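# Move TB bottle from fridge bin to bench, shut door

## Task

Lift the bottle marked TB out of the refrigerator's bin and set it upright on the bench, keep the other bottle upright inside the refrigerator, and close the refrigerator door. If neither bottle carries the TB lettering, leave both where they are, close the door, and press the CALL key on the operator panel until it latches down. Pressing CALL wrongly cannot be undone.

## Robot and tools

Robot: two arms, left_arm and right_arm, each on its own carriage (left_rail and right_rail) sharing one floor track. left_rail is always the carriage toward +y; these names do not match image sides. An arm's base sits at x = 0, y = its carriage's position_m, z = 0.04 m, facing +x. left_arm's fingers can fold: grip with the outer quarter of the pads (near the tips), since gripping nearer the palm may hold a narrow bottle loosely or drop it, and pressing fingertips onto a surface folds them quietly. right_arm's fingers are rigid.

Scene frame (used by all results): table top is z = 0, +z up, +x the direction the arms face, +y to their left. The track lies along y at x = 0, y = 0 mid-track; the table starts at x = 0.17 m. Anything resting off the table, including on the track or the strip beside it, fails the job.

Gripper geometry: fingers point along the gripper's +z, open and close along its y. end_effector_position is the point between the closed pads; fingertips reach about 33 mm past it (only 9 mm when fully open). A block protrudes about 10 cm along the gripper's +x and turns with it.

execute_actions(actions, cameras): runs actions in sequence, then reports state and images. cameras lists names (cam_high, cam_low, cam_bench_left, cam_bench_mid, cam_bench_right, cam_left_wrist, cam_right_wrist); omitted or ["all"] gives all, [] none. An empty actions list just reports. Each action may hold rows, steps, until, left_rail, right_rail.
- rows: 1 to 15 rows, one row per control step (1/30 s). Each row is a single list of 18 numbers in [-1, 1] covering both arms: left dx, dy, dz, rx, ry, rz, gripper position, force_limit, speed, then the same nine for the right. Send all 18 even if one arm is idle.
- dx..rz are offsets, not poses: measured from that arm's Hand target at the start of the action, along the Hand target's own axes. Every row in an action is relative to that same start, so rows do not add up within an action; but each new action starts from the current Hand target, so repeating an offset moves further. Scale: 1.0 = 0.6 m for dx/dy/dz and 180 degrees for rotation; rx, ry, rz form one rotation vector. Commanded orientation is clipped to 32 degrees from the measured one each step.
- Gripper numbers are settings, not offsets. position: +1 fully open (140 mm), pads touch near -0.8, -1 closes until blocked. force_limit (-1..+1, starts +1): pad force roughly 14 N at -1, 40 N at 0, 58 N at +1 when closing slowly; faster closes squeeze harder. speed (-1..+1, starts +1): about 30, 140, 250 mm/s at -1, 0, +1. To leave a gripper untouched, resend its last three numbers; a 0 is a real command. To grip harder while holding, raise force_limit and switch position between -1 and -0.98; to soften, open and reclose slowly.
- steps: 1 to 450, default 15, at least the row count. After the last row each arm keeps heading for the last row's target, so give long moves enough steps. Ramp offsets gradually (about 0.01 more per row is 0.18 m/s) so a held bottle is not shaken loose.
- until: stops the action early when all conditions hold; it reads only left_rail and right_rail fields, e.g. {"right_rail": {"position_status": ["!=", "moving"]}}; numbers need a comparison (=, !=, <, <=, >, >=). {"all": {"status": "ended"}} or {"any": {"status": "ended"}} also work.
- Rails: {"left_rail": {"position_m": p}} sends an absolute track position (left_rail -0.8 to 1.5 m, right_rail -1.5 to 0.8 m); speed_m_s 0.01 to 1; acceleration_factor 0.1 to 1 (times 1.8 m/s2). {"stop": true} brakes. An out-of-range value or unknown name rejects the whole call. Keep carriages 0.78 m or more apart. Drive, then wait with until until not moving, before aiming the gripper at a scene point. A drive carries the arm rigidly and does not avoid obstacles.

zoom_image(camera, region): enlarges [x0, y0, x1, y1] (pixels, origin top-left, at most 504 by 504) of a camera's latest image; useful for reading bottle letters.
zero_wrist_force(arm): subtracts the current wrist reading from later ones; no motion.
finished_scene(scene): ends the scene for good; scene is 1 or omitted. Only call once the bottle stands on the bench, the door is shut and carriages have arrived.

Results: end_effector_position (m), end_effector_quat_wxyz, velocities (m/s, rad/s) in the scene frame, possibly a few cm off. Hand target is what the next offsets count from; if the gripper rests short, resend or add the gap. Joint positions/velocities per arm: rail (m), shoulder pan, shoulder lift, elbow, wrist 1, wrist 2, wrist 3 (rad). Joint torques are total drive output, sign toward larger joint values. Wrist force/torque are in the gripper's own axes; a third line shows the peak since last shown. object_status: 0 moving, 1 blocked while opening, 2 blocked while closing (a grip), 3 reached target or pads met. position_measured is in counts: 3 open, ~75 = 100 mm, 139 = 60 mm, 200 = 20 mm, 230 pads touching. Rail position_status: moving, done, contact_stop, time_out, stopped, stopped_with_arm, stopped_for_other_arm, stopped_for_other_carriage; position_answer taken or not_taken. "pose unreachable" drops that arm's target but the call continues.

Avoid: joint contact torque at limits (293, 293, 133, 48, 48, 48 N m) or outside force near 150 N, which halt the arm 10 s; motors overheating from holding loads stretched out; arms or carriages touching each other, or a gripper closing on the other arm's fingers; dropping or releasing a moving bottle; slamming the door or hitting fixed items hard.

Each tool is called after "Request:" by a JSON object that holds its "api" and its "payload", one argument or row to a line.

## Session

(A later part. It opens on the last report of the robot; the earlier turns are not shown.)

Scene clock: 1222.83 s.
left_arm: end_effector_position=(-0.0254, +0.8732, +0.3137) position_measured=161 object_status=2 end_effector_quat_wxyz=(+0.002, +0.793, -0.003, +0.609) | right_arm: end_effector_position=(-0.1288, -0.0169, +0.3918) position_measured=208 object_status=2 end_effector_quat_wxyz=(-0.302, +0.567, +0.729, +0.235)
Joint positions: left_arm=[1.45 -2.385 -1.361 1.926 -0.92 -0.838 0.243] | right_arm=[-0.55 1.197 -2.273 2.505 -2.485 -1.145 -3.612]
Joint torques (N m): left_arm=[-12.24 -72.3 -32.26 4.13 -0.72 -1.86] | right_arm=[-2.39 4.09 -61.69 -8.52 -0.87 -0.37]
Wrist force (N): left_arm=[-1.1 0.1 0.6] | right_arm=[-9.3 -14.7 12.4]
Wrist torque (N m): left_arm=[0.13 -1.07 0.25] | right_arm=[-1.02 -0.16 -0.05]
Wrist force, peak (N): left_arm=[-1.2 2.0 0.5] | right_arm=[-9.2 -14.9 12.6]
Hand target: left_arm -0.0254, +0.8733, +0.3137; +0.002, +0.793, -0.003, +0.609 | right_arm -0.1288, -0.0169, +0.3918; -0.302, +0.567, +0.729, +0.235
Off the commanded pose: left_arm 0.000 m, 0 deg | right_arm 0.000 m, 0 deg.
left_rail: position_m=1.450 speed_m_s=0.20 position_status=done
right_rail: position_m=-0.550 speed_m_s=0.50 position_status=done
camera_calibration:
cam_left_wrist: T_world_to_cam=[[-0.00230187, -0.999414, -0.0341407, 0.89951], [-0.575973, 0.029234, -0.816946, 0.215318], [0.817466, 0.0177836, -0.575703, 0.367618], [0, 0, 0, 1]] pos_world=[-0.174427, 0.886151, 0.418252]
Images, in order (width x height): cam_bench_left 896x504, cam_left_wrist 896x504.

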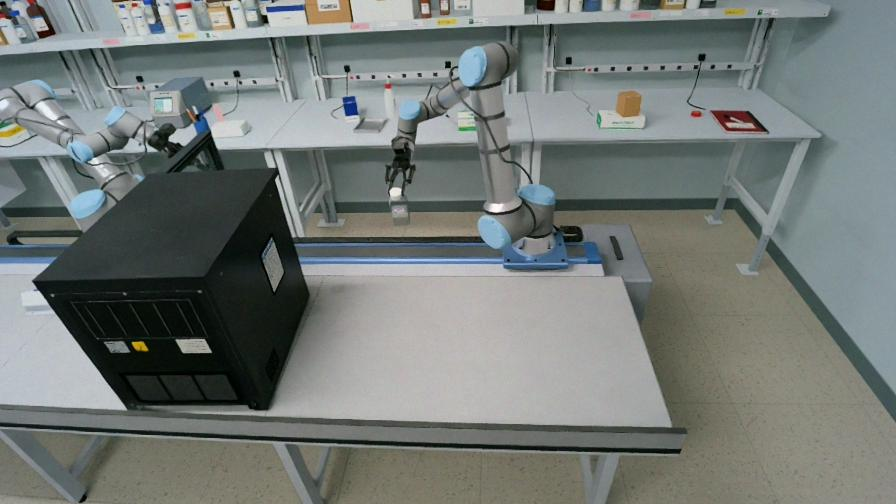

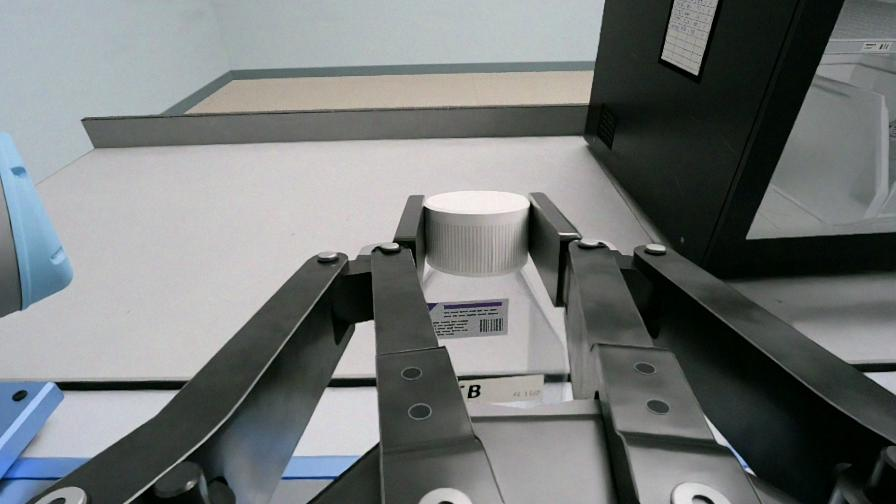

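Request:
{"api": "execute_actions", "payload": {
  "actions": [
    {"rows":[[0.003,0,0.012,0,0,0,-1,0,-1,0,0,0,0,0,0,-1,-0.6,-1],[0.007,0,0.026,0,0,0,-1,0,-1,0,0,0,0,0,0,-1,-0.6,-1],[0.012,0,0.045,0,0,0,-1,0,-1,0,0,0,0,0,0,-1,-0.6,-1],[0.018,0,0.067,0,0,0,-1,0,-1,0,0,0,0,0,0,-1,-0.6,-1],[0.024,0,0.0895,0,0,0,-1,0,-1,0,0,0,0,0,0,-1,-0.6,-1]],"steps":12},
    {"rows":[[0.005,0,0.018,0,0,0,-1,0,-1,0,0,0,0,0,0,-1,-0.6,-1],[0.01,0,0.036,0,0,0,-1,0,-1,0,0,0,0,0,0,-1,-0.6,-1],[0.0145,0,0.054,0,0,0,-1,0,-1,0,0,0,0,0,0,-1,-0.6,-1],[0.019,0,0.072,0,0,0,-1,0,-1,0,0,0,0,0,0,-1,-0.6,-1],[0.024,0,0.0895,0,0,0,-1,0,-1,0,0,0,0,0,0,-1,-0.6,-1]],"steps":12},
    {"rows":[[0.005,0,0.018,0,0,0,-1,0,-1,0,0,0,0,0,0,-1,-0.6,-1],[0.01,0,0.036,0,0,0,-1,0,-1,0,0,0,0,0,0,-1,-0.6,-1],[0.0145,0,0.054,0,0,0,-1,0,-1,0,0,0,0,0,0,-1,-0.6,-1],[0.019,0,0.072,0,0,0,-1,0,-1,0,0,0,0,0,0,-1,-0.6,-1],[0.024,0,0.0895,0,0,0,-1,0,-1,0,0,0,0,0,0,-1,-0.6,-1]],"steps":12},
    {"rows":[[0.005,0,0.018,0,0,0,-1,0,-1,0,0,0,0,0,0,-1,-0.6,-1],[0.01,0,0.036,0,0,0,-1,0,-1,0,0,0,0,0,0,-1,-0.6,-1],[0.0145,0,0.054,0,0,0,-1,0,-1,0,0,0,0,0,0,-1,-0.6,-1],[0.019,0,0.072,0,0,0,-1,0,-1,0,0,0,0,0,0,-1,-0.6,-1],[0.024,0,0.0895,0,0,0,-1,0,-1,0,0,0,0,0,0,-1,-0.6,-1]],"steps":12},
    {"rows":[[0.005,0,0.018,0,0,0,-1,0,-1,0,0,0,0,0,0,-1,-0.6,-1],[0.01,0,0.036,0,0,0,-1,0,-1,0,0,0,0,0,0,-1,-0.6,-1],[0.0145,0,0.054,0,0,0,-1,0,-1,0,0,0,0,0,0,-1,-0.6,-1],[0.019,0,0.072,0,0,0,-1,0,-1,0,0,0,0,0,0,-1,-0.6,-1],[0.024,0,0.0895,0,0,0,-1,0,-1,0,0,0,0,0,0,-1,-0.6,-1]],"steps":12},
    {"rows":[[0.005,0,0.018,0,0,0,-1,0,-1,0,0,0,0,0,0,-1,-0.6,-1],[0.01,0,0.036,0,0,0,-1,0,-1,0,0,0,0,0,0,-1,-0.6,-1],[0.0145,0,0.054,0,0,0,-1,0,-1,0,0,0,0,0,0,-1,-0.6,-1],[0.019,0,0.072,0,0,0,-1,0,-1,0,0,0,0,0,0,-1,-0.6,-1],[0.024,0,0.0895,0,0,0,-1,0,-1,0,0,0,0,0,0,-1,-0.6,-1]],"steps":35}
  ],
  "cameras": ["cam_left_wrist","cam_bench_left"]
}}

Request:
{"api": "zoom_image", "payload": {
  "camera": "cam_bench_left",
  "region": [360, 130, 620, 390]
}}

Scene clock: 1251.47 s.
left_arm: end_effector_position=(+0.3081, +0.8706, +0.3138) position_measured=161 object_status=2 end_effector_quat_wxyz=(+0.002, +0.793, -0.003, +0.609) | right_arm: end_effector_position=(-0.1288, -0.0169, +0.3918) position_measured=208 object_status=2 end_effector_quat_wxyz=(-0.302, +0.567, +0.729, +0.235)
Joint positions: left_arm=[1.45 -1.913 -1.548 2.182 -1.317 -0.422 0.639] | right_arm=[-0.55 1.197 -2.273 2.505 -2.485 -1.145 -3.612]
Joint torques (N m): left_arm=[12 -58.36 -34.92 -5.27 5.24 1.92] | right_arm=[-3.81 4.33 -62.57 -8.78 -0.75 -0.08]
Wrist force (N): left_arm=[-1.0 0.3 0.4] | right_arm=[-8.9 -14.4 12.4]
Wrist torque (N m): left_arm=[0.19 -1.20 0.08] | right_arm=[-0.97 -0.22 -0.04]
Wrist force, peak (N): left_arm=[-2.4 1.1 -3.2] | right_arm=[-9.2 -14.8 12.7]
Hand target: left_arm +0.3081, +0.8706, +0.3138; +0.002, +0.793, -0.003, +0.609 | right_arm -0.1288, -0.0169, +0.3918; -0.302, +0.567, +0.729, +0.235
Off the commanded pose: left_arm 0.000 m, 0 deg | right_arm 0.000 m, 0 deg.
left_rail: position_m=1.450 speed_m_s=0.20 position_status=done
right_rail: position_m=-0.550 speed_m_s=0.50 position_status=done
camera_calibration:
cam_left_wrist: T_world_to_cam=[[-0.00230187, -0.999414, -0.0341407, 0.897683], [-0.575973, 0.029234, -0.816946, 0.40762], [0.817466, 0.0177836, -0.575703, 0.0950151], [0, 0, 0, 1]] pos_world=[0.159173, 0.883551, 0.418352]
Images, in order (width x height): cam_bench_left 896x504, cam_left_wrist 896x504.

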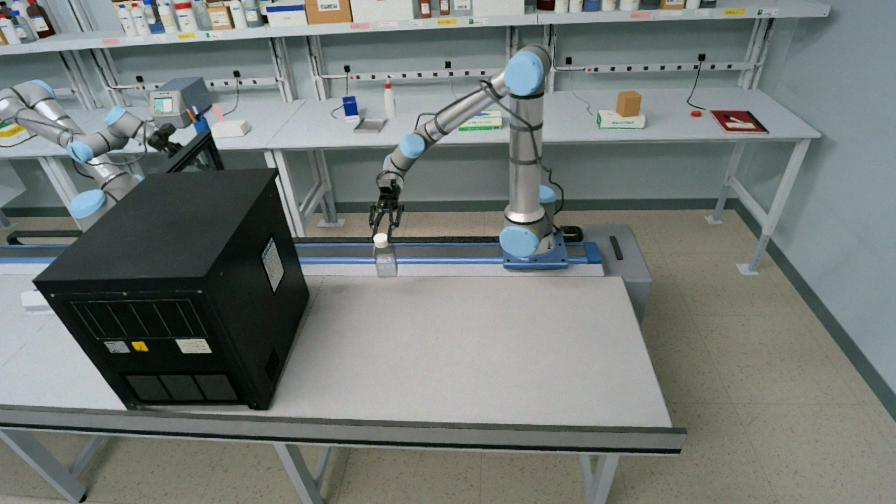

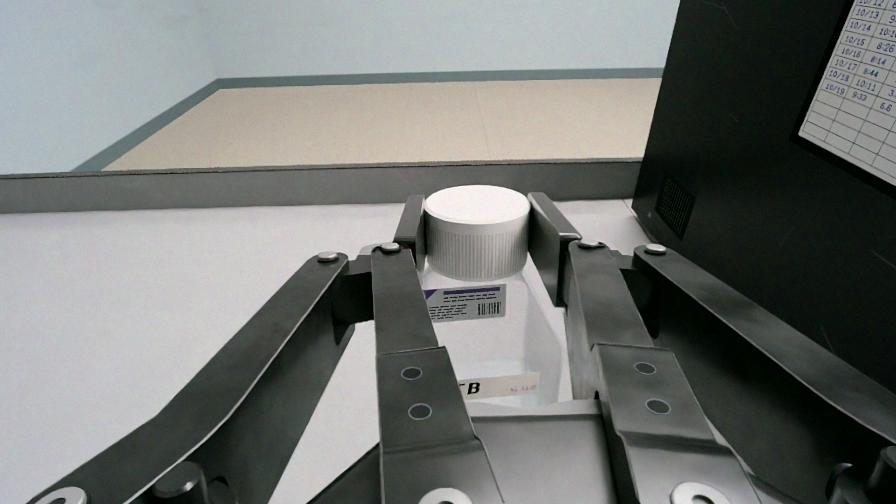

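Scaled by 1.938 from the camera's 896x504 image, which has a finer 1280x720 frame.

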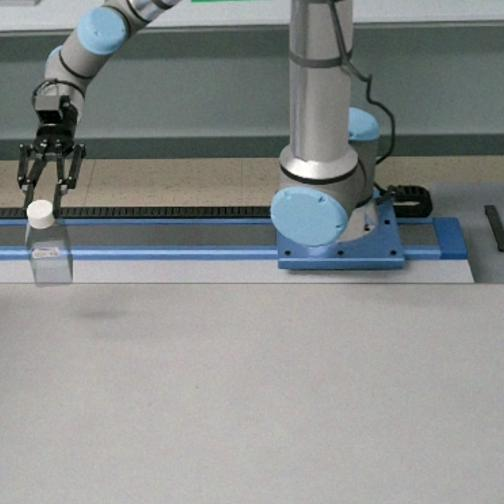

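Request:
{"api": "execute_actions", "payload": {
  "actions": [
    {"rows":[[0.003,0,0.012,0,0,0,-1,0,-1,0,0,0,0,0,0,-1,-0.6,-1],[0.007,0,0.026,0,0,0,-1,0,-1,0,0,0,0,0,0,-1,-0.6,-1],[0.012,0,0.045,0,0,0,-1,0,-1,0,0,0,0,0,0,-1,-0.6,-1],[0.018,0,0.067,0,0,0,-1,0,-1,0,0,0,0,0,0,-1,-0.6,-1],[0.024,0,0.0895,0,0,0,-1,0,-1,0,0,0,0,0,0,-1,-0.6,-1]],"steps":14},
    {"rows":[[0.005,0,0.018,0,0,0,-1,0,-1,0,0,0,0,0,0,-1,-0.6,-1],[0.01,0,0.036,0,0,0,-1,0,-1,0,0,0,0,0,0,-1,-0.6,-1],[0.0145,0,0.054,0,0,0,-1,0,-1,0,0,0,0,0,0,-1,-0.6,-1],[0.019,0,0.072,0,0,0,-1,0,-1,0,0,0,0,0,0,-1,-0.6,-1],[0.024,0,0.0895,0,0,0,-1,0,-1,0,0,0,0,0,0,-1,-0.6,-1]],"steps":25},
    {"rows":[[-0.02,0,0.005,0,0,0,-1,0,-1,0,0,0,0,0,0,-1,-0.6,-1],[-0.04,0,0.01,0,0,0,-1,0,-1,0,0,0,0,0,0,-1,-0.6,-1],[-0.06,0,0.015,0,0,0,-1,0,-1,0,0,0,0,0,0,-1,-0.6,-1],[-0.08,0,0.02,0,0,0,-1,0,-1,0,0,0,0,0,0,-1,-0.6,-1],[-0.0966,0,0.0259,0,0,0,-1,0,-1,0,0,0,0,0,0,-1,-0.6,-1]],"steps":25},
    {"rows":[[-0.02,0,0.005,0,0,0,-1,0,-1,0,0,0,0,0,0,-1,-0.6,-1],[-0.04,0,0.01,0,0,0,-1,0,-1,0,0,0,0,0,0,-1,-0.6,-1],[-0.06,0,0.015,0,0,0,-1,0,-1,0,0,0,0,0,0,-1,-0.6,-1],[-0.08,0,0.02,0,0,0,-1,0,-1,0,0,0,0,0,0,-1,-0.6,-1],[-0.0966,0,0.0259,0,0,0,-1,0,-1,0,0,0,0,0,0,-1,-0.6,-1]],"steps":45}
  ],
  "cameras": ["cam_left_wrist","cam_bench_left"]
}}

Request:
{"api": "zoom_image", "payload": {
  "camera": "cam_bench_left",
  "region": [300, 190, 500, 390]
}}

Scene clock: 1274.77 s.
left_arm: end_effector_position=(+0.4194, +0.8697, +0.1938) position_measured=161 object_status=2 end_effector_quat_wxyz=(+0.002, +0.793, -0.003, +0.609) | right_arm: end_effector_position=(-0.1288, -0.0169, +0.3918) position_measured=208 object_status=2 end_effector_quat_wxyz=(-0.302, +0.567, +0.729, +0.235)
Joint positions: left_arm=[1.45 -1.718 -1.338 2.335 -2.089 -0.296 1.074] | right_arm=[-0.55 1.197 -2.273 2.505 -2.485 -1.145 -3.612]
Joint torques (N m): left_arm=[11.84 -37.67 -23.01 -7.21 6.05 1.91] | right_arm=[-0.45 3.03 -61.83 -8.68 -1.56 -0.05]
Wrist force (N): left_arm=[-1.1 -0.1 0.3] | right_arm=[-8.9 -14.2 12.5]
Wrist torque (N m): left_arm=[0.11 -1.17 0.09] | right_arm=[-0.93 -0.22 -0.04]
Wrist force, peak (N): left_arm=[4.7 1.6 -1.0] | right_arm=[-9.4 -14.9 12.5]
Hand target: left_arm +0.4194, +0.8697, +0.1938; +0.002, +0.793, -0.003, +0.609 | right_arm -0.1288, -0.0169, +0.3918; -0.302, +0.567, +0.729, +0.235
Off the commanded pose: left_arm 0.000 m, 0 deg | right_arm 0.000 m, 0 deg.
left_rail: position_m=1.450 speed_m_s=0.20 position_status=done
right_rail: position_m=-0.550 speed_m_s=0.50 position_status=done
camera_calibration:
cam_left_wrist: T_world_to_cam=[[-0.00230187, -0.999414, -0.0341407, 0.892946], [-0.575973, 0.029234, -0.816946, 0.373743], [0.817466, 0.0177836, -0.575703, -0.0648978], [0, 0, 0, 1]] pos_world=[0.270373, 0.882651, 0.298452]
Images, in order (width x height): cam_bench_left 896x504, cam_left_wrist 896x504.

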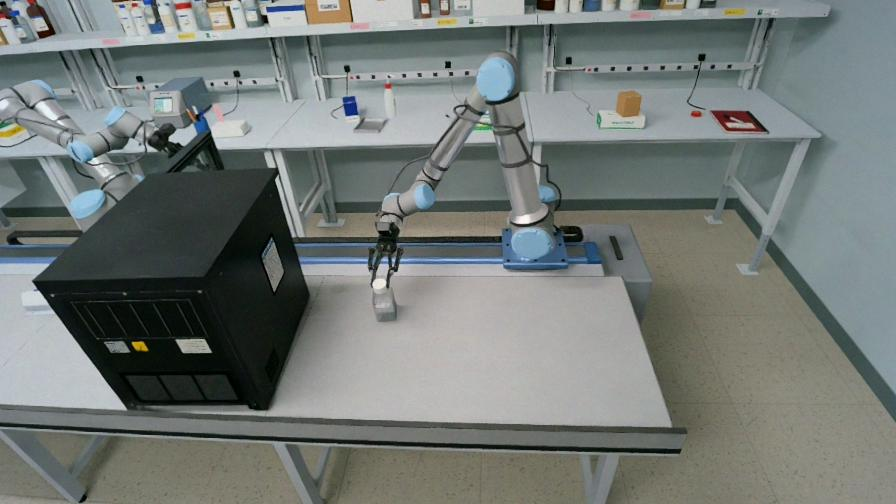

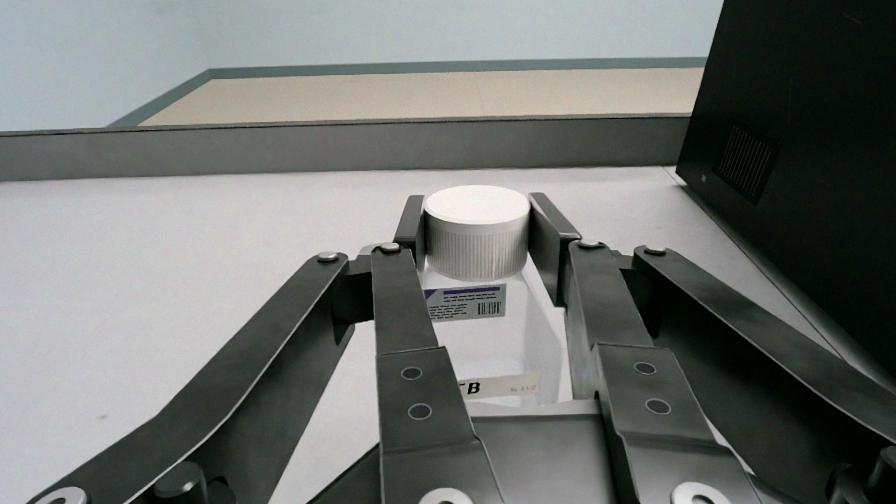

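Scaled by 2.520 from the camera's 896x504 image, which has a finer 1280x720 frame.

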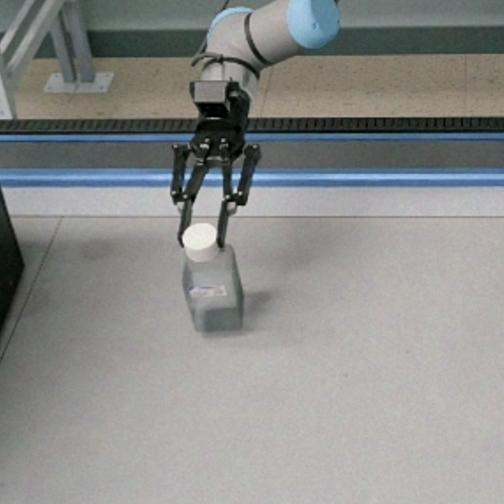

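Request:
{"api": "execute_actions", "payload": {
  "actions": [
    {"rows":[[-0.012,0,0.0032,0,0,0,-1,0,-1,0,0,0,0,0,0,-1,-0.6,-1],[-0.024,0,0.0064,0,0,0,-1,0,-1,0,0,0,0,0,0,-1,-0.6,-1],[-0.036,0,0.0096,0,0,0,-1,0,-1,0,0,0,0,0,0,-1,-0.6,-1],[-0.0483,0,0.013,0,0,0,-1,0,-1,0,0,0,0,0,0,-1,-0.6,-1]],"steps":40}
  ],
  "cameras": ["cam_bench_left"]
}}

Request:
{"api": "execute_actions", "payload": {
  "actions": [
    {"rows":[[-0.004,0,0.001,0,0,0,-1,0,-1,0,0,0,0,0,0,-1,-0.6,-1],[-0.008,0,0.002,0,0,0,-1,0,-1,0,0,0,0,0,0,-1,-0.6,-1],[-0.0129,0,0.0034,0,0,0,-1,0,-1,0,0,0,0,0,0,-1,-0.6,-1]],"steps":35}
  ],
  "cameras": ["cam_left_wrist"]
}}

Scene clock: 1284.43 s.
left_arm: end_effector_position=(+0.4194, +0.8698, +0.1638) position_measured=161 object_status=2 end_effector_quat_wxyz=(+0.002, +0.793, -0.003, +0.609) | right_arm: end_effector_position=(-0.1288, -0.0169, +0.3918) position_measured=208 object_status=2 end_effector_quat_wxyz=(-0.302, +0.567, +0.729, +0.235)
Joint positions: left_arm=[1.45 -1.718 -1.28 2.347 -2.159 -0.296 1.074] | right_arm=[-0.55 1.197 -2.273 2.505 -2.485 -1.145 -3.612]
Joint torques (N m): left_arm=[10.81 -28.85 -15.54 -7.03 -1.87 1.01] | right_arm=[-2.64 5.32 -61.54 -9.04 -1.26 0.55]
Wrist force (N): left_arm=[28.4 -5.7 -10.5] | right_arm=[-8.9 -14.7 12.1]
Wrist torque (N m): left_arm=[0.46 -0.47 0.38] | right_arm=[-1.02 -0.21 -0.05]
Wrist force, peak (N): left_arm=[28.4 -6.1 -10.3] | right_arm=[-9.2 -14.8 12.7]
Hand target: left_arm +0.4194, +0.8698, +0.1638; +0.002, +0.793, -0.003, +0.609 | right_arm -0.1288, -0.0169, +0.3918; -0.302, +0.567, +0.729, +0.235
Off the commanded pose: left_arm 0.000 m, 0 deg | right_arm 0.000 m, 0 deg.
left_rail: position_m=1.450 speed_m_s=0.20 position_status=done
right_rail: position_m=-0.550 speed_m_s=0.50 position_status=done
Images, in order (width x height): cam_bench_left 896x504.

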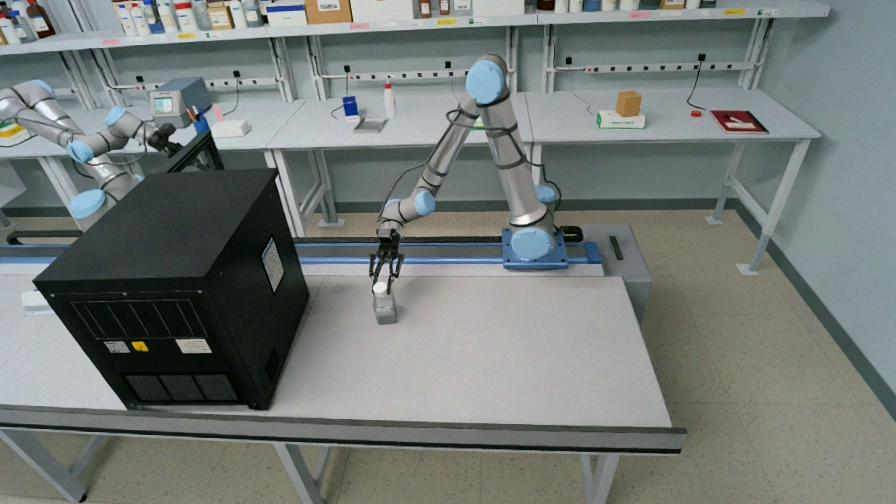

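Scene clock: 1294.73 s.
left_arm: end_effector_position=(+0.4201, +0.8676, +0.1619) position_measured=161 object_status=2 end_effector_quat_wxyz=(+0.005, +0.791, -0.004, +0.612) | right_arm: end_effector_position=(-0.1288, -0.0169, +0.3918) position_measured=208 object_status=2 end_effector_quat_wxyz=(-0.302, +0.567, +0.729, +0.235)
Joint positions: left_arm=[1.45 -1.718 -1.269 2.348 -2.172 -0.286 1.073] | right_arm=[-0.55 1.197 -2.273 2.505 -2.485 -1.145 -3.612]
Joint torques (N m): left_arm=[-1.72 -52.32 -26.13 -3.65 -0.39 -0.12] | right_arm=[-1.28 4.23 -61.23 -8.87 -1.17 0.35]
Wrist force (N): left_arm=[17.0 -2.9 -6.1] | right_arm=[-9.1 -14.6 12.3]
Wrist torque (N m): left_arm=[0.23 -0.66 0.37] | right_arm=[-1.01 -0.19 -0.04]
Wrist force, peak (N): left_arm=[144.8 -37.5 -52.5] | right_arm=[-9.2 -14.9 12.6]
Hand target: left_arm +0.4201, +0.8676, +0.1619; +0.005, +0.791, -0.004, +0.612 (not the last commanded pose) | right_arm -0.1288, -0.0169, +0.3918; -0.302, +0.567, +0.729, +0.235
Tool commands: left_gripper/position=-1.0 left_gripper/force_limit=+0.003922 left_gripper/speed=-1.0 right_gripper/position=-1.0 right_gripper/force_limit=-0.6 right_gripper/speed=-1.0
Off the commanded pose: left_arm 0.006 m, 1 deg | right_arm 0.000 m, 0 deg.
FORCE FAULT: contact force on the left arm reached its limit, and that arm stopped for 10 seconds. The contact can be on any part of that arm, not only on its tool. That arm's remaining commands of this call were not run. That arm's target is now where it stood when the stop ended, not its last command. That arm accepts commands again.
left_rail: position_m=1.450 speed_m_s=0.20 position_status=done
right_rail: position_m=-0.550 speed_m_s=0.50 position_status=done
camera_calibration:
cam_left_wrist: T_world_to_cam=[[-0.00630897, -0.999498, -0.0310622, 0.890957], [-0.568846, 0.0291344, -0.821928, 0.345987], [0.82242, 0.0124841, -0.568744, -0.0824497], [0, 0, 0, 1]] pos_world=[0.270242, 0.881459, 0.265158]
Images, in order (width x height): cam_left_wrist 896x504.

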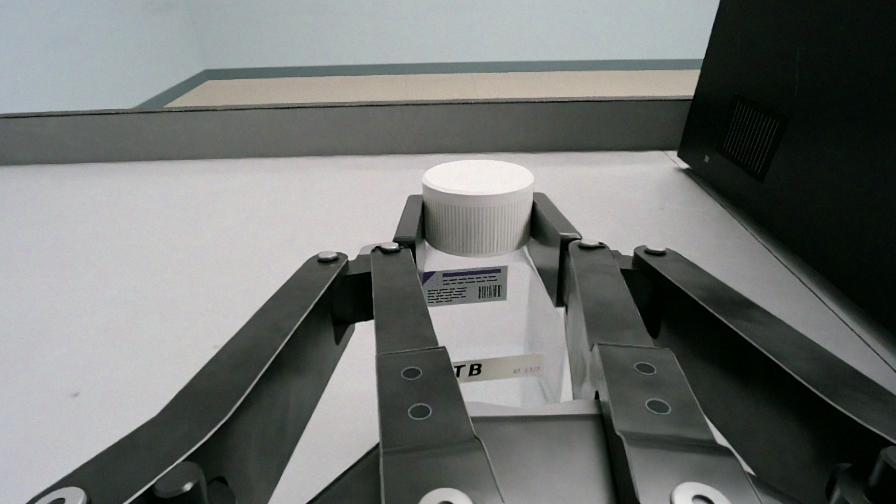

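Request:
{"api": "execute_actions", "payload": {
  "actions": [
    {"rows":[[0.0016,0,-0.0004,0,0,0,-1,0.0039,-1,0,0,0,0,0,0,-1,-0.6,-1]],"steps":20}
  ],
  "cameras": ["cam_bench_left"]
}}

Request:
{"api": "zoom_image", "payload": {
  "camera": "cam_bench_left",
  "region": [320, 210, 460, 350]
}}

Scene clock: 1301.80 s.
left_arm: end_effector_position=(+0.4201, +0.8676, +0.1628) position_measured=161 object_status=2 end_effector_quat_wxyz=(+0.005, +0.791, -0.004, +0.612) | right_arm: end_effector_position=(-0.1288, -0.0169, +0.3918) position_measured=208 object_status=2 end_effector_quat_wxyz=(-0.302, +0.567, +0.729, +0.235)
Joint positions: left_arm=[1.45 -1.718 -1.271 2.347 -2.17 -0.286 1.073] | right_arm=[-0.55 1.197 -2.273 2.505 -2.485 -1.145 -3.612]
Joint torques (N m): left_arm=[5.94 -70.16 -34.17 -1.31 5.92 0.88] | right_arm=[-2.21 5.49 -62.22 -8.82 -1.17 0.62]
Wrist force (N): left_arm=[5.1 -1.3 1.3] | right_arm=[-9.3 -14.2 12.2]
Wrist torque (N m): left_arm=[-0.18 -2.55 0.32] | right_arm=[-0.92 -0.13 -0.04]
Wrist force, peak (N): left_arm=[17.7 -3.0 -6.3] | right_arm=[-9.4 -14.9 12.5]
Hand target: left_arm +0.4201, +0.8676, +0.1628; +0.005, +0.791, -0.004, +0.612 | right_arm -0.1288, -0.0169, +0.3918; -0.302, +0.567, +0.729, +0.235
Off the commanded pose: left_arm 0.000 m, 0 deg | right_arm 0.000 m, 0 deg.
left_rail: position_m=1.450 speed_m_s=0.20 position_status=done
right_rail: position_m=-0.550 speed_m_s=0.50 position_status=done
Images, in order (width x height): cam_bench_left 896x504.

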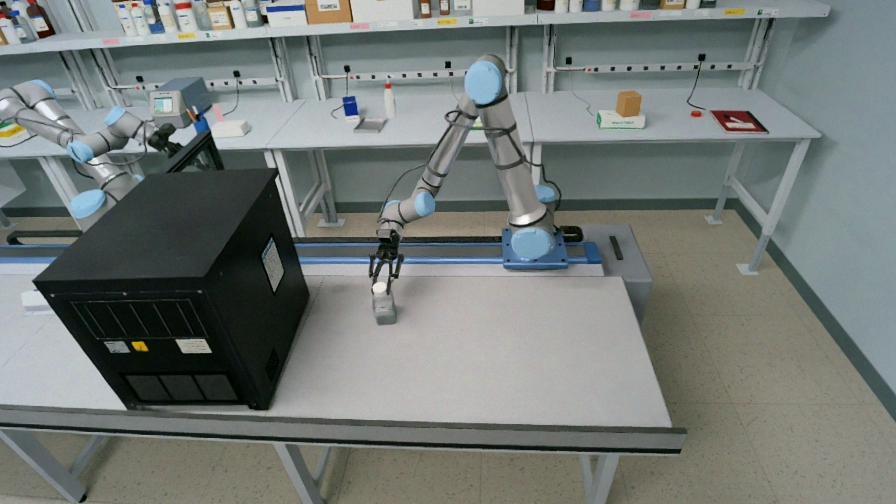

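Scaled by 3.600 from the camera's 896x504 image, which has a finer 1280x720 frame.

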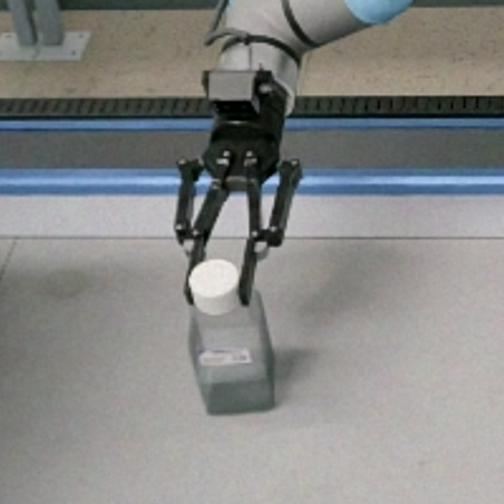

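Request:
{"api": "execute_actions", "payload": {
  "actions": [
    {"rows":[[0,0,0,0,0,0,-0.15,0.0,-1,0,0,0,0,0,0,-1,-0.6,-1]],"steps":50}
  ],
  "cameras": ["cam_left_wrist","cam_bench_left"]
}}

Request:
{"api": "zoom_image", "payload": {
  "camera": "cam_bench_left",
  "region": [320, 210, 460, 350]
}}

Scene clock: 1309.53 s.
left_arm: end_effector_position=(+0.4201, +0.8676, +0.1629) position_measured=148 object_status=3 end_effector_quat_wxyz=(+0.005, +0.791, -0.004, +0.612) | right_arm: end_effector_position=(-0.1288, -0.0169, +0.3918) position_measured=208 object_status=2 end_effector_quat_wxyz=(-0.302, +0.567, +0.729, +0.235)
Joint positions: left_arm=[1.45 -1.718 -1.271 2.347 -2.17 -0.286 1.073] | right_arm=[-0.55 1.197 -2.273 2.505 -2.485 -1.145 -3.612]
Joint torques (N m): left_arm=[8.67 -55.54 -18.37 -1.81 0.61 -1.73] | right_arm=[-0.48 4.11 -62.2 -9.31 -1.35 0.58]
Wrist force (N): left_arm=[8.5 -1.5 0.4] | right_arm=[-9.0 -14.5 12.5]
Wrist torque (N m): left_arm=[-0.22 -2.47 0.31] | right_arm=[-0.99 -0.21 -0.05]
Wrist force, peak (N): left_arm=[8.9 -1.5 0.7] | right_arm=[-9.5 -14.7 12.6]
Hand target: left_arm +0.4201, +0.8676, +0.1628; +0.005, +0.791, -0.004, +0.612 | right_arm -0.1288, -0.0169, +0.3918; -0.302, +0.567, +0.729, +0.235
Off the commanded pose: left_arm 0.000 m, 0 deg | right_arm 0.000 m, 0 deg.
left_rail: position_m=1.450 speed_m_s=0.20 position_status=done
right_rail: position_m=-0.550 speed_m_s=0.50 position_status=done
camera_calibration:
cam_left_wrist: T_world_to_cam=[[-0.00639117, -0.999499, -0.0310053, 0.890996], [-0.568843, 0.0291344, -0.82193, 0.346808], [0.822421, 0.0123841, -0.568744, -0.081793], [0, 0, 0, 1]] pos_world=[0.270242, 0.881459, 0.266158]
Images, in order (width x height): cam_bench_left 896x504, cam_left_wrist 896x504.

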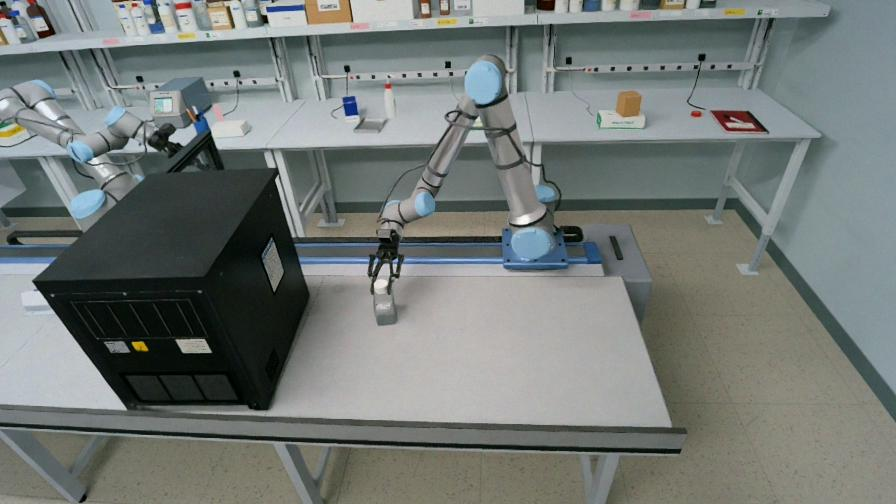

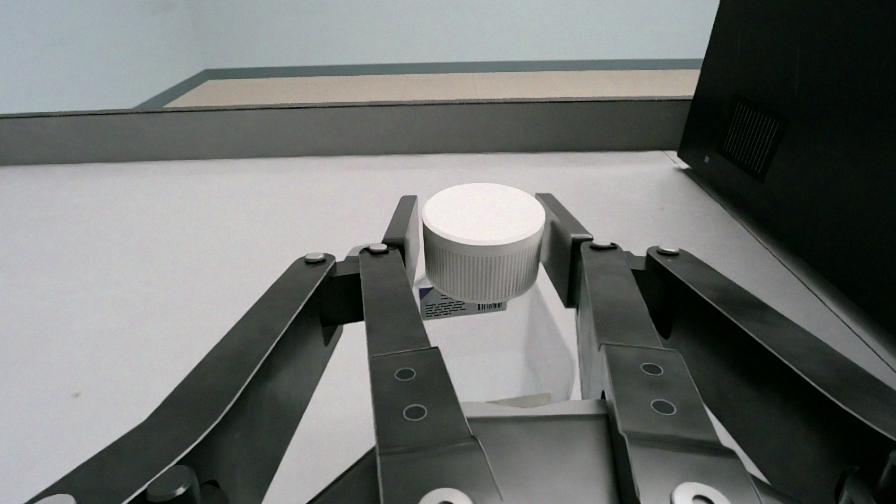

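Scaled by 3.600 from the camera's 896x504 image, which has a finer 1280x720 frame.

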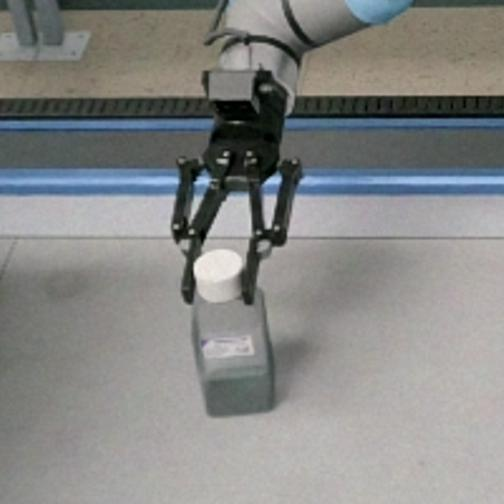

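Request:
{"api": "execute_actions", "payload": {
  "actions": [
    {"rows":[[0,0,0,0,0,0,0.15,0.0,-1,0,0,0,0,0,0,-1,-0.6,-1]],"steps":50}
  ],
  "cameras": ["cam_left_wrist","cam_bench_left"]
}}

Request:
{"api": "zoom_image", "payload": {
  "camera": "cam_bench_left",
  "region": [320, 210, 460, 350]
}}

Scene clock: 1328.30 s.
left_arm: end_effector_position=(+0.4201, +0.8676, +0.1628) position_measured=110 object_status=3 end_effector_quat_wxyz=(+0.005, +0.791, -0.004, +0.612) | right_arm: end_effector_position=(-0.1288, -0.0169, +0.3918) position_measured=208 object_status=2 end_effector_quat_wxyz=(-0.302, +0.567, +0.729, +0.235)
Joint positions: left_arm=[1.45 -1.718 -1.271 2.347 -2.17 -0.286 1.073] | right_arm=[-0.55 1.197 -2.273 2.505 -2.485 -1.145 -3.612]
Joint torques (N m): left_arm=[6.16 -46.84 -20.03 -4.59 1.11 -2.08] | right_arm=[-1.75 5.47 -62.5 -9.16 -1.24 0.56]
Wrist force (N): left_arm=[8.5 -1.5 0.5] | right_arm=[-8.9 -14.1 12.5]
Wrist torque (N m): left_arm=[-0.21 -2.45 0.31] | right_arm=[-0.90 -0.24 -0.04]
Wrist force, peak (N): left_arm=[9.0 -1.2 0.9] | right_arm=[-9.5 -15.1 12.3]
Hand target: left_arm +0.4201, +0.8676, +0.1628; +0.005, +0.791, -0.004, +0.612 | right_arm -0.1288, -0.0169, +0.3918; -0.302, +0.567, +0.729, +0.235
Off the commanded pose: left_arm 0.000 m, 0 deg | right_arm 0.000 m, 0 deg.
left_rail: position_m=1.450 speed_m_s=0.20 position_status=done
right_rail: position_m=-0.550 speed_m_s=0.50 position_status=done
camera_calibration:
cam_left_wrist: T_world_to_cam=[[-0.00630897, -0.999498, -0.0310622, 0.890986], [-0.568846, 0.0291344, -0.821928, 0.346783], [0.82242, 0.0124841, -0.568744, -0.0820201], [0, 0, 0, 1]] pos_world=[0.270342, 0.881459, 0.266058]
Images, in order (width x height): cam_bench_left 896x504, cam_left_wrist 896x504.

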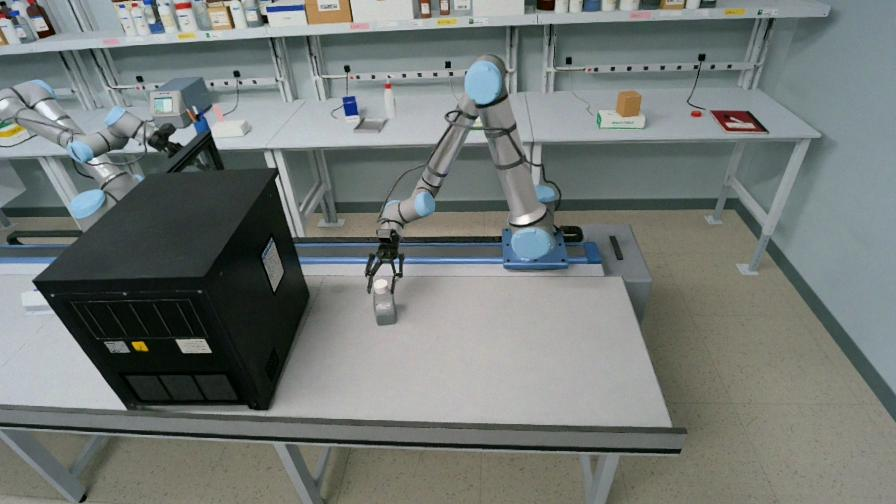

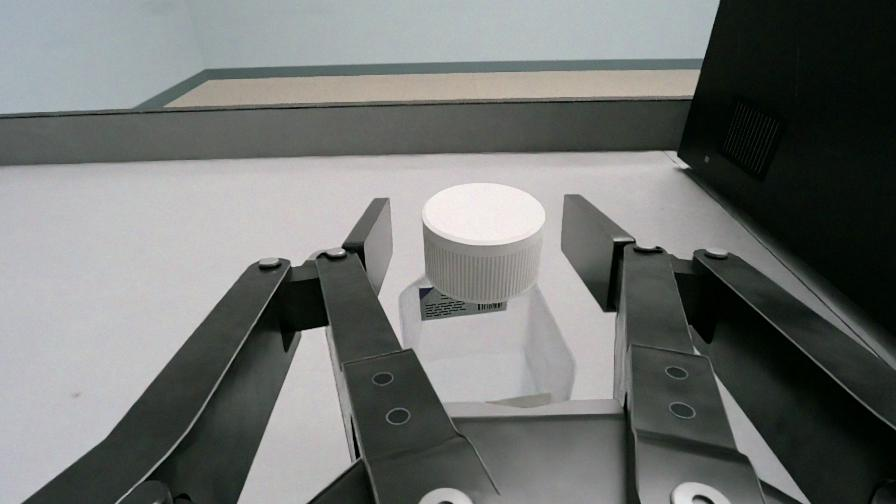

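Scaled by 3.600 from the camera's 896x504 image, which has a finer 1280x720 frame.

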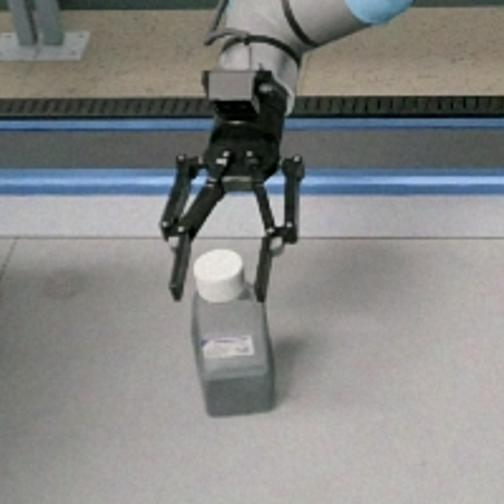

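Request:
{"api": "execute_actions", "payload": {
  "actions": [
    {"rows":[[0,0,-0.01,0,0,0,0.15,0.0,-1,0,0,0,0,0,0,-1,-0.6,-1],[0,0,-0.02,0,0,0,0.15,0.0,-1,0,0,0,0,0,0,-1,-0.6,-1],[0,0,-0.035,0,0,0,0.15,0.0,-1,0,0,0,0,0,0,-1,-0.6,-1],[0,0,-0.05,0,0,0,0.15,0.0,-1,0,0,0,0,0,0,-1,-0.6,-1]],"steps":20},
    {"rows":[[0,0,-0.02,0,0,0,0.15,0.0,-1,0,0,0,0,0,0,-1,-0.6,-1],[0,0,-0.04,0,0,0,0.15,0.0,-1,0,0,0,0,0,0,-1,-0.6,-1],[0,0,-0.06,0,0,0,0.15,0.0,-1,0,0,0,0,0,0,-1,-0.6,-1],[0,0,-0.08,0,0,0,0.15,0.0,-1,0,0,0,0,0,0,-1,-0.6,-1]],"steps":15},
    {"rows":[[0.02,0,-0.02,0,0,0,0.15,0.0,-1,0,0,0,0,0,0,-1,-0.6,-1],[0.04,0,-0.04,0,0,0,0.15,0.0,-1,0,0,0,0,0,0,-1,-0.6,-1],[0.06,0,-0.06,0,0,0,0.15,0.0,-1,0,0,0,0,0,0,-1,-0.6,-1],[0.08,0,-0.08,0,0,0,0.15,0.0,-1,0,0,0,0,0,0,-1,-0.6,-1]],"steps":15},
    {"rows":[[0.02,0,-0.02,0,0,0,0.15,0.0,-1,0,0,0,0,0,0,-1,-0.6,-1],[0.04,0,-0.04,0,0,0,0.15,0.0,-1,0,0,0,0,0,0,-1,-0.6,-1],[0.06,0,-0.06,0,0,0,0.15,0.0,-1,0,0,0,0,0,0,-1,-0.6,-1],[0.08,0,-0.08,0,0,0,0.15,0.0,-1,0,0,0,0,0,0,-1,-0.6,-1]],"steps":35}
  ],
  "cameras": ["cam_left_wrist","cam_bench_left"]
}}

Scene clock: 1345.80 s.
left_arm: end_effector_position=(+0.2757, +0.8698, +0.2993) position_measured=110 object_status=3 end_effector_quat_wxyz=(+0.005, +0.791, -0.004, +0.612) | right_arm: end_effector_position=(-0.1288, -0.0169, +0.3918) position_measured=208 object_status=2 end_effector_quat_wxyz=(-0.302, +0.567, +0.729, +0.235)
Joint positions: left_arm=[1.45 -1.97 -1.52 2.177 -1.259 -0.458 0.548] | right_arm=[-0.55 1.197 -2.273 2.505 -2.485 -1.145 -3.612]
Joint torques (N m): left_arm=[-12.44 -56.84 -44.14 1.54 -0.75 -1.66] | right_arm=[-5.83 2.81 -62.8 -9.53 -1.52 0.86]
Wrist force (N): left_arm=[8.6 -1.4 0.8] | right_arm=[-8.9 -14.1 12.7]
Wrist torque (N m): left_arm=[-0.19 -2.49 0.29] | right_arm=[-0.89 -0.23 -0.04]
Wrist force, peak (N): left_arm=[10.8 -0.4 -0.9] | right_arm=[-9.1 -15.0 12.6]
Hand target: left_arm +0.2757, +0.8698, +0.2993; +0.005, +0.791, -0.004, +0.612 | right_arm -0.1288, -0.0169, +0.3918; -0.302, +0.567, +0.729, +0.235
Off the commanded pose: left_arm 0.000 m, 0 deg | right_arm 0.000 m, 0 deg.
left_rail: position_m=1.450 speed_m_s=0.20 position_status=done
right_rail: position_m=-0.550 speed_m_s=0.50 position_status=done
camera_calibration:
cam_left_wrist: T_world_to_cam=[[-0.00630897, -0.999498, -0.0310622, 0.896513], [-0.568846, 0.0291344, -0.821928, 0.376714], [0.82242, 0.0124841, -0.568744, 0.114426], [0, 0, 0, 1]] pos_world=[0.125842, 0.883659, 0.402558]
Images, in order (width x height): cam_bench_left 896x504, cam_left_wrist 896x504.

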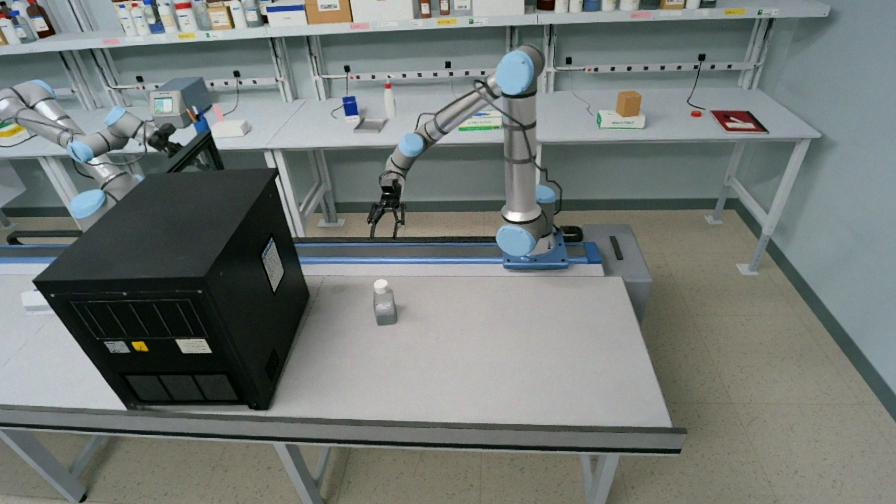

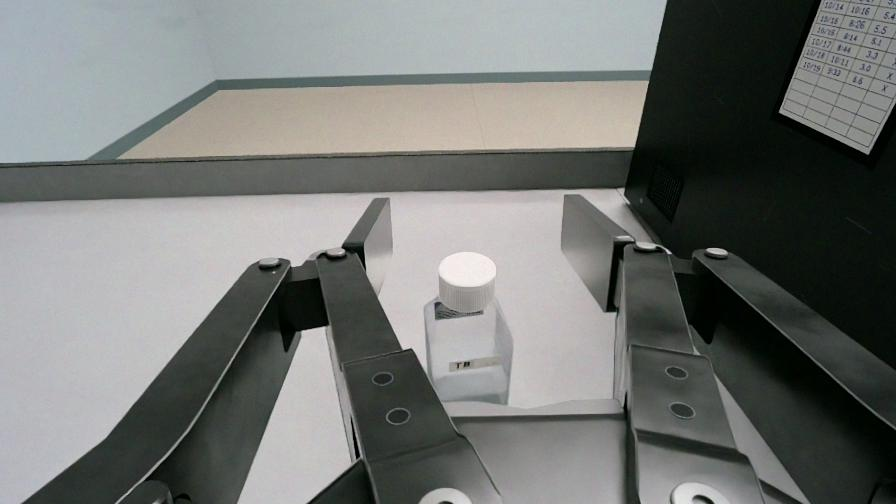

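Request:
{"api": "execute_actions", "payload": {
  "actions": [
    {"rows":[[0,0,0,0,0,0,0.15,0,-1,0,-0.0008,0,0,0,0,-1,-0.6,-1]],"steps":8},
    {"rows":[[0,0,0,0,0,0,0.15,0,-1,0.0086,0.0012,0.0086,-0.0039,0,0.0039,-1,-0.6,-1],[0,0,0,0,0,0,0.15,0,-1,0.0172,0.0024,0.0172,-0.0079,0,0.0079,-1,-0.6,-1],[0,0,0,0,0,0,0.15,0,-1,0.026,0.0037,0.026,-0.0118,0,0.0118,-1,-0.6,-1],[0,0,0,0,0,0,0.15,0,-1,0.0346,0.005,0.0346,-0.0158,0,0.0158,-1,-0.6,-1],[0,0,0,0,0,0,0.15,0,-1,0.0431,0.0062,0.0431,-0.0197,0,0.0197,-1,-0.6,-1]],"steps":20},
    {"rows":[[0,0,0,0,0,0,0.15,0,-1,0.0086,0.0012,0.0086,-0.0039,0,0.0039,-1,-0.6,-1],[0,0,0,0,0,0,0.15,0,-1,0.0172,0.0024,0.0172,-0.0079,0,0.0079,-1,-0.6,-1],[0,0,0,0,0,0,0.15,0,-1,0.026,0.0037,0.026,-0.0118,0,0.0118,-1,-0.6,-1],[0,0,0,0,0,0,0.15,0,-1,0.0346,0.005,0.0346,-0.0158,0,0.0158,-1,-0.6,-1],[0,0,0,0,0,0,0.15,0,-1,0.0431,0.0062,0.0431,-0.0197,0,0.0197,-1,-0.6,-1]],"steps":25}
  ],
  "cameras": ["cam_right_wrist"]
}}

Scene clock: 1371.00 s.
left_arm: end_effector_position=(+0.2757, +0.8698, +0.2993) position_measured=110 object_status=3 end_effector_quat_wxyz=(+0.005, +0.791, -0.004, +0.612) | right_arm: end_effector_position=(-0.1368, +0.0560, +0.3918) position_measured=208 object_status=2 end_effector_quat_wxyz=(-0.280, +0.629, +0.677, +0.260)
Joint positions: left_arm=[1.45 -1.97 -1.52 2.177 -1.259 -0.458 0.548] | right_arm=[-0.55 1.416 -2.026 2.425 -2.742 -1.409 -3.305]
Joint torques (N m): left_arm=[-11.44 -36.55 -45.15 1.3 -0.85 -2.45] | right_arm=[16.8 11.95 -48.33 -7.25 -2.88 2.33]
Wrist force (N): left_arm=[8.7 -1.9 0.8] | right_arm=[5.0 -0.4 -0.3]
Wrist torque (N m): left_arm=[-0.29 -2.50 0.30] | right_arm=[-0.93 -0.81 -0.04]
Wrist force, peak (N): left_arm=[9.1 -1.4 0.7] | right_arm=[-9.1 -14.9 12.6]
Hand target: left_arm +0.2757, +0.8698, +0.2993; +0.005, +0.791, -0.004, +0.612 | right_arm -0.1368, +0.0560, +0.3918; -0.280, +0.629, +0.677, +0.260
Off the commanded pose: left_arm 0.000 m, 0 deg | right_arm 0.000 m, 0 deg.
left_rail: position_m=1.450 speed_m_s=0.20 position_status=done
right_rail: position_m=-0.550 speed_m_s=0.50 position_status=done
camera_calibration:
cam_right_wrist: T_world_to_cam=[[0.993967, 0.103439, 0.0364615, 0.119323], [0.109505, -0.917366, -0.382685, 0.207122], [-0.00613593, 0.384369, -0.923159, 0.522782], [0, 0, 0, 1]] pos_world=[-0.138076, -0.0232776, 0.557523]
Images, in order (width x height): cam_right_wrist 896x504.

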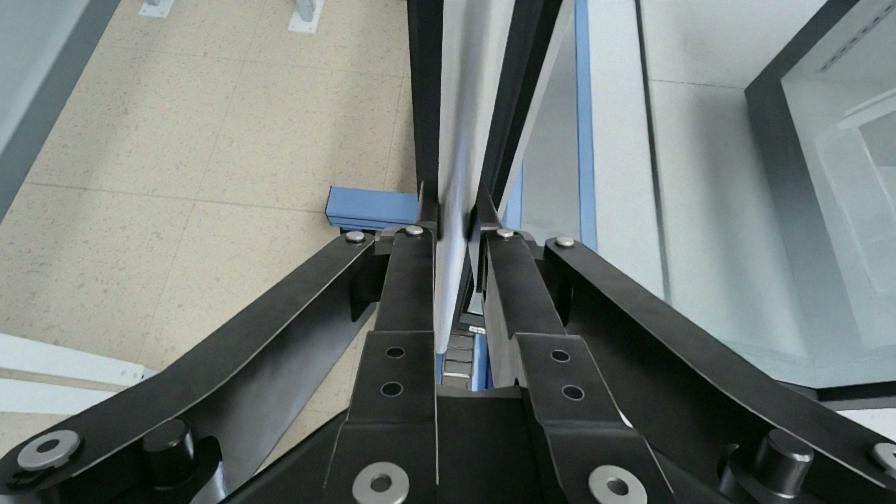

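Request:
{"api": "execute_actions", "payload": {
  "actions": [
    {"rows":[[0,0,0,0,0,0,0.15,0,-1,0.0086,0.0012,0.0086,-0.0039,0,0.0039,-1,-0.6,-1],[0,0,0,0,0,0,0.15,0,-1,0.0172,0.0023,0.0172,-0.0079,0,0.0079,-1,-0.6,-1],[0,0,0,0,0,0,0.15,0,-1,0.026,0.0035,0.026,-0.0118,0,0.0118,-1,-0.6,-1],[0,0,0,0,0,0,0.15,0,-1,0.0346,0.0046,0.0346,-0.0158,0,0.0158,-1,-0.6,-1],[0,0,0,0,0,0,0.15,0,-1,0.0431,0.0058,0.0431,-0.0197,0,0.0197,-1,-0.6,-1]],"steps":18},
    {"rows":[[0,0,0,0,0,0,0.15,0,-1,0.0086,0.0012,0.0086,-0.0039,0,0.0039,-1,-0.6,-1],[0,0,0,0,0,0,0.15,0,-1,0.0172,0.0023,0.0172,-0.0079,0,0.0079,-1,-0.6,-1],[0,0,0,0,0,0,0.15,0,-1,0.026,0.0035,0.026,-0.0118,0,0.0118,-1,-0.6,-1],[0,0,0,0,0,0,0.15,0,-1,0.0346,0.0046,0.0346,-0.0158,0,0.0158,-1,-0.6,-1],[0,0,0,0,0,0,0.15,0,-1,0.0431,0.0058,0.0431,-0.0197,0,0.0197,-1,-0.6,-1]],"steps":18},
    {"rows":[[0,0,0,0,0,0,0.15,0,-1,0.0086,0.001,0.0086,-0.0039,0,0.0039,-1,-0.6,-1],[0,0,0,0,0,0,0.15,0,-1,0.0172,0.002,0.0172,-0.0079,0,0.0079,-1,-0.6,-1],[0,0,0,0,0,0,0.15,0,-1,0.026,0.003,0.026,-0.0118,0,0.0118,-1,-0.6,-1],[0,0,0,0,0,0,0.15,0,-1,0.0346,0.004,0.0346,-0.0158,0,0.0158,-1,-0.6,-1],[0,0,0,0,0,0,0.15,0,-1,0.0431,0.005,0.0431,-0.0197,0,0.0197,-1,-0.6,-1]],"steps":25}
  ],
  "cameras": []
}}

Scene clock: 1387.27 s.
left_arm: end_effector_position=(+0.2757, +0.8698, +0.2993) position_measured=110 object_status=3 end_effector_quat_wxyz=(+0.005, +0.791, -0.004, +0.612) | right_arm: end_effector_position=(-0.1254, +0.1653, +0.3918) position_measured=208 object_status=2 end_effector_quat_wxyz=(-0.244, +0.712, +0.589, +0.295)
Joint positions: left_arm=[1.45 -1.97 -1.52 2.177 -1.259 -0.458 0.548] | right_arm=[-0.55 1.563 -1.75 2.252 -2.85 -1.698 -3.013]
Joint torques (N m): left_arm=[-12.21 -37.64 -45.81 1.19 -0.87 -2.03] | right_arm=[20.05 -7.87 -45.63 -0.34 -0.93 2.27]
Wrist force (N): left_arm=[8.6 -1.5 0.5] | right_arm=[7.3 3.7 -2.7]
Wrist torque (N m): left_arm=[-0.21 -2.49 0.29] | right_arm=[-0.80 -0.80 0.04]
Wrist force, peak (N): left_arm=[9.0 -1.6 0.7] | right_arm=[-1.5 -2.1 10.0]
Hand target: left_arm +0.2757, +0.8698, +0.2993; +0.005, +0.791, -0.004, +0.612 | right_arm -0.1254, +0.1654, +0.3918; -0.244, +0.712, +0.589, +0.295
Off the commanded pose: left_arm 0.000 m, 0 deg | right_arm 0.000 m, 0 deg.
left_rail: position_m=1.450 speed_m_s=0.20 position_status=done
right_rail: position_m=-0.550 speed_m_s=0.50 position_status=done
No camera images: "cameras" was empty.

Great; continue 79→69 (.0050×2), 69→59 (.0042×2).

Request:
{"api": "execute_actions", "payload": {
  "actions": [
    {"rows":[[0,0,0,0,0,0,0.15,0,-1,0.0086,0.001,0.0086,-0.0039,0,0.0039,-1,-0.6,-1],[0,0,0,0,0,0,0.15,0,-1,0.0172,0.002,0.0172,-0.0079,0,0.0079,-1,-0.6,-1],[0,0,0,0,0,0,0.15,0,-1,0.026,0.003,0.026,-0.0118,0,0.0118,-1,-0.6,-1],[0,0,0,0,0,0,0.15,0,-1,0.0346,0.004,0.0346,-0.0158,0,0.0158,-1,-0.6,-1],[0,0,0,0,0,0,0.15,0,-1,0.0431,0.005,0.0431,-0.0197,0,0.0197,-1,-0.6,-1]],"steps":18},
    {"rows":[[0,0,0,0,0,0,0.15,0,-1,0.0086,0.001,0.0086,-0.0039,0,0.0039,-1,-0.6,-1],[0,0,0,0,0,0,0.15,0,-1,0.0172,0.002,0.0172,-0.0079,0,0.0079,-1,-0.6,-1],[0,0,0,0,0,0,0.15,0,-1,0.026,0.003,0.026,-0.0118,0,0.0118,-1,-0.6,-1],[0,0,0,0,0,0,0.15,0,-1,0.0346,0.004,0.0346,-0.0158,0,0.0158,-1,-0.6,-1],[0,0,0,0,0,0,0.15,0,-1,0.0431,0.005,0.0431,-0.0197,0,0.0197,-1,-0.6,-1]],"steps":18},
    {"rows":[[0,0,0,0,0,0,0.15,0,-1,0.0086,0.0008,0.0086,-0.0039,0,0.0039,-1,-0.6,-1],[0,0,0,0,0,0,0.15,0,-1,0.0172,0.0017,0.0172,-0.0079,0,0.0079,-1,-0.6,-1],[0,0,0,0,0,0,0.15,0,-1,0.026,0.0025,0.026,-0.0118,0,0.0118,-1,-0.6,-1],[0,0,0,0,0,0,0.15,0,-1,0.0346,0.0033,0.0346,-0.0158,0,0.0158,-1,-0.6,-1],[0,0,0,0,0,0,0.15,0,-1,0.0431,0.0042,0.0431,-0.0197,0,0.0197,-1,-0.6,-1]],"steps":18},
    {"rows":[[0,0,0,0,0,0,0.15,0,-1,0.0086,0.0008,0.0086,-0.0039,0,0.0039,-1,-0.6,-1],[0,0,0,0,0,0,0.15,0,-1,0.0172,0.0017,0.0172,-0.0079,0,0.0079,-1,-0.6,-1],[0,0,0,0,0,0,0.15,0,-1,0.026,0.0025,0.026,-0.0118,0,0.0118,-1,-0.6,-1],[0,0,0,0,0,0,0.15,0,-1,0.0346,0.0033,0.0346,-0.0158,0,0.0158,-1,-0.6,-1],[0,0,0,0,0,0,0.15,0,-1,0.0431,0.0042,0.0431,-0.0197,0,0.0197,-1,-0.6,-1]],"steps":25}
  ],
  "cameras": ["cam_bench_mid"]
}}

Scene clock: 1408.37 s.
left_arm: end_effector_position=(+0.2757, +0.8698, +0.2993) position_measured=110 object_status=3 end_effector_quat_wxyz=(+0.005, +0.791, -0.004, +0.612) | right_arm: end_effector_position=(-0.0692, +0.3002, +0.3918) position_measured=208 object_status=2 end_effector_quat_wxyz=(-0.189, +0.804, +0.456, +0.333)
Joint positions: left_arm=[1.45 -1.97 -1.52 2.177 -1.259 -0.458 0.548] | right_arm=[-0.55 1.6 -1.479 1.982 -2.775 -1.961 -2.718]
Joint torques (N m): left_arm=[-12.77 -37.27 -44.95 1.1 -0.39 -1.86] | right_arm=[5.01 -25.68 -45.74 0.24 -0.56 1.86]
Wrist force (N): left_arm=[8.6 -1.9 0.8] | right_arm=[9.9 7.1 -5.1]
Wrist torque (N m): left_arm=[-0.30 -2.48 0.30] | right_arm=[-0.62 -0.77 0.15]
Wrist force, peak (N): left_arm=[9.1 -1.7 0.8] | right_arm=[11.7 -15.3 -1.4]
Hand target: left_arm +0.2757, +0.8698, +0.2993; +0.005, +0.791, -0.004, +0.612 | right_arm -0.0692, +0.3002, +0.3918; -0.189, +0.804, +0.456, +0.333
Off the commanded pose: left_arm 0.000 m, 0 deg | right_arm 0.000 m, 0 deg.
left_rail: position_m=1.450 speed_m_s=0.20 position_status=done
right_rail: position_m=-0.550 speed_m_s=0.50 position_status=done
Images, in order (width x height): cam_bench_mid 896x504.

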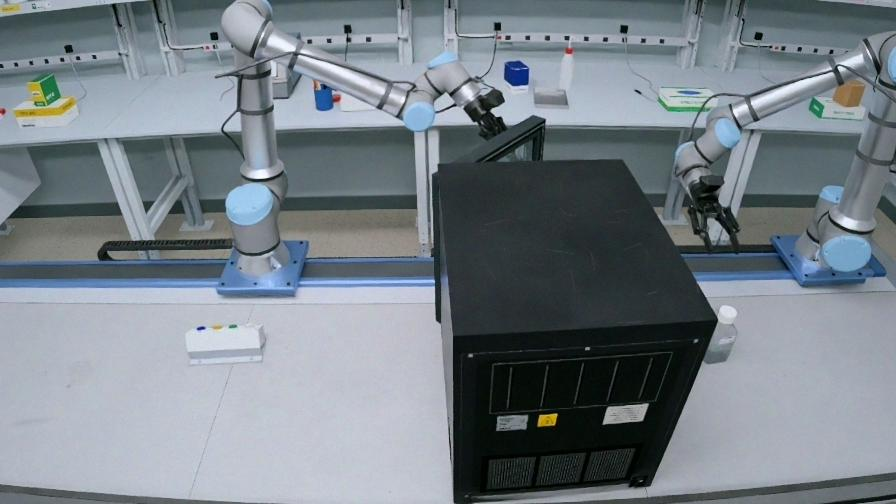

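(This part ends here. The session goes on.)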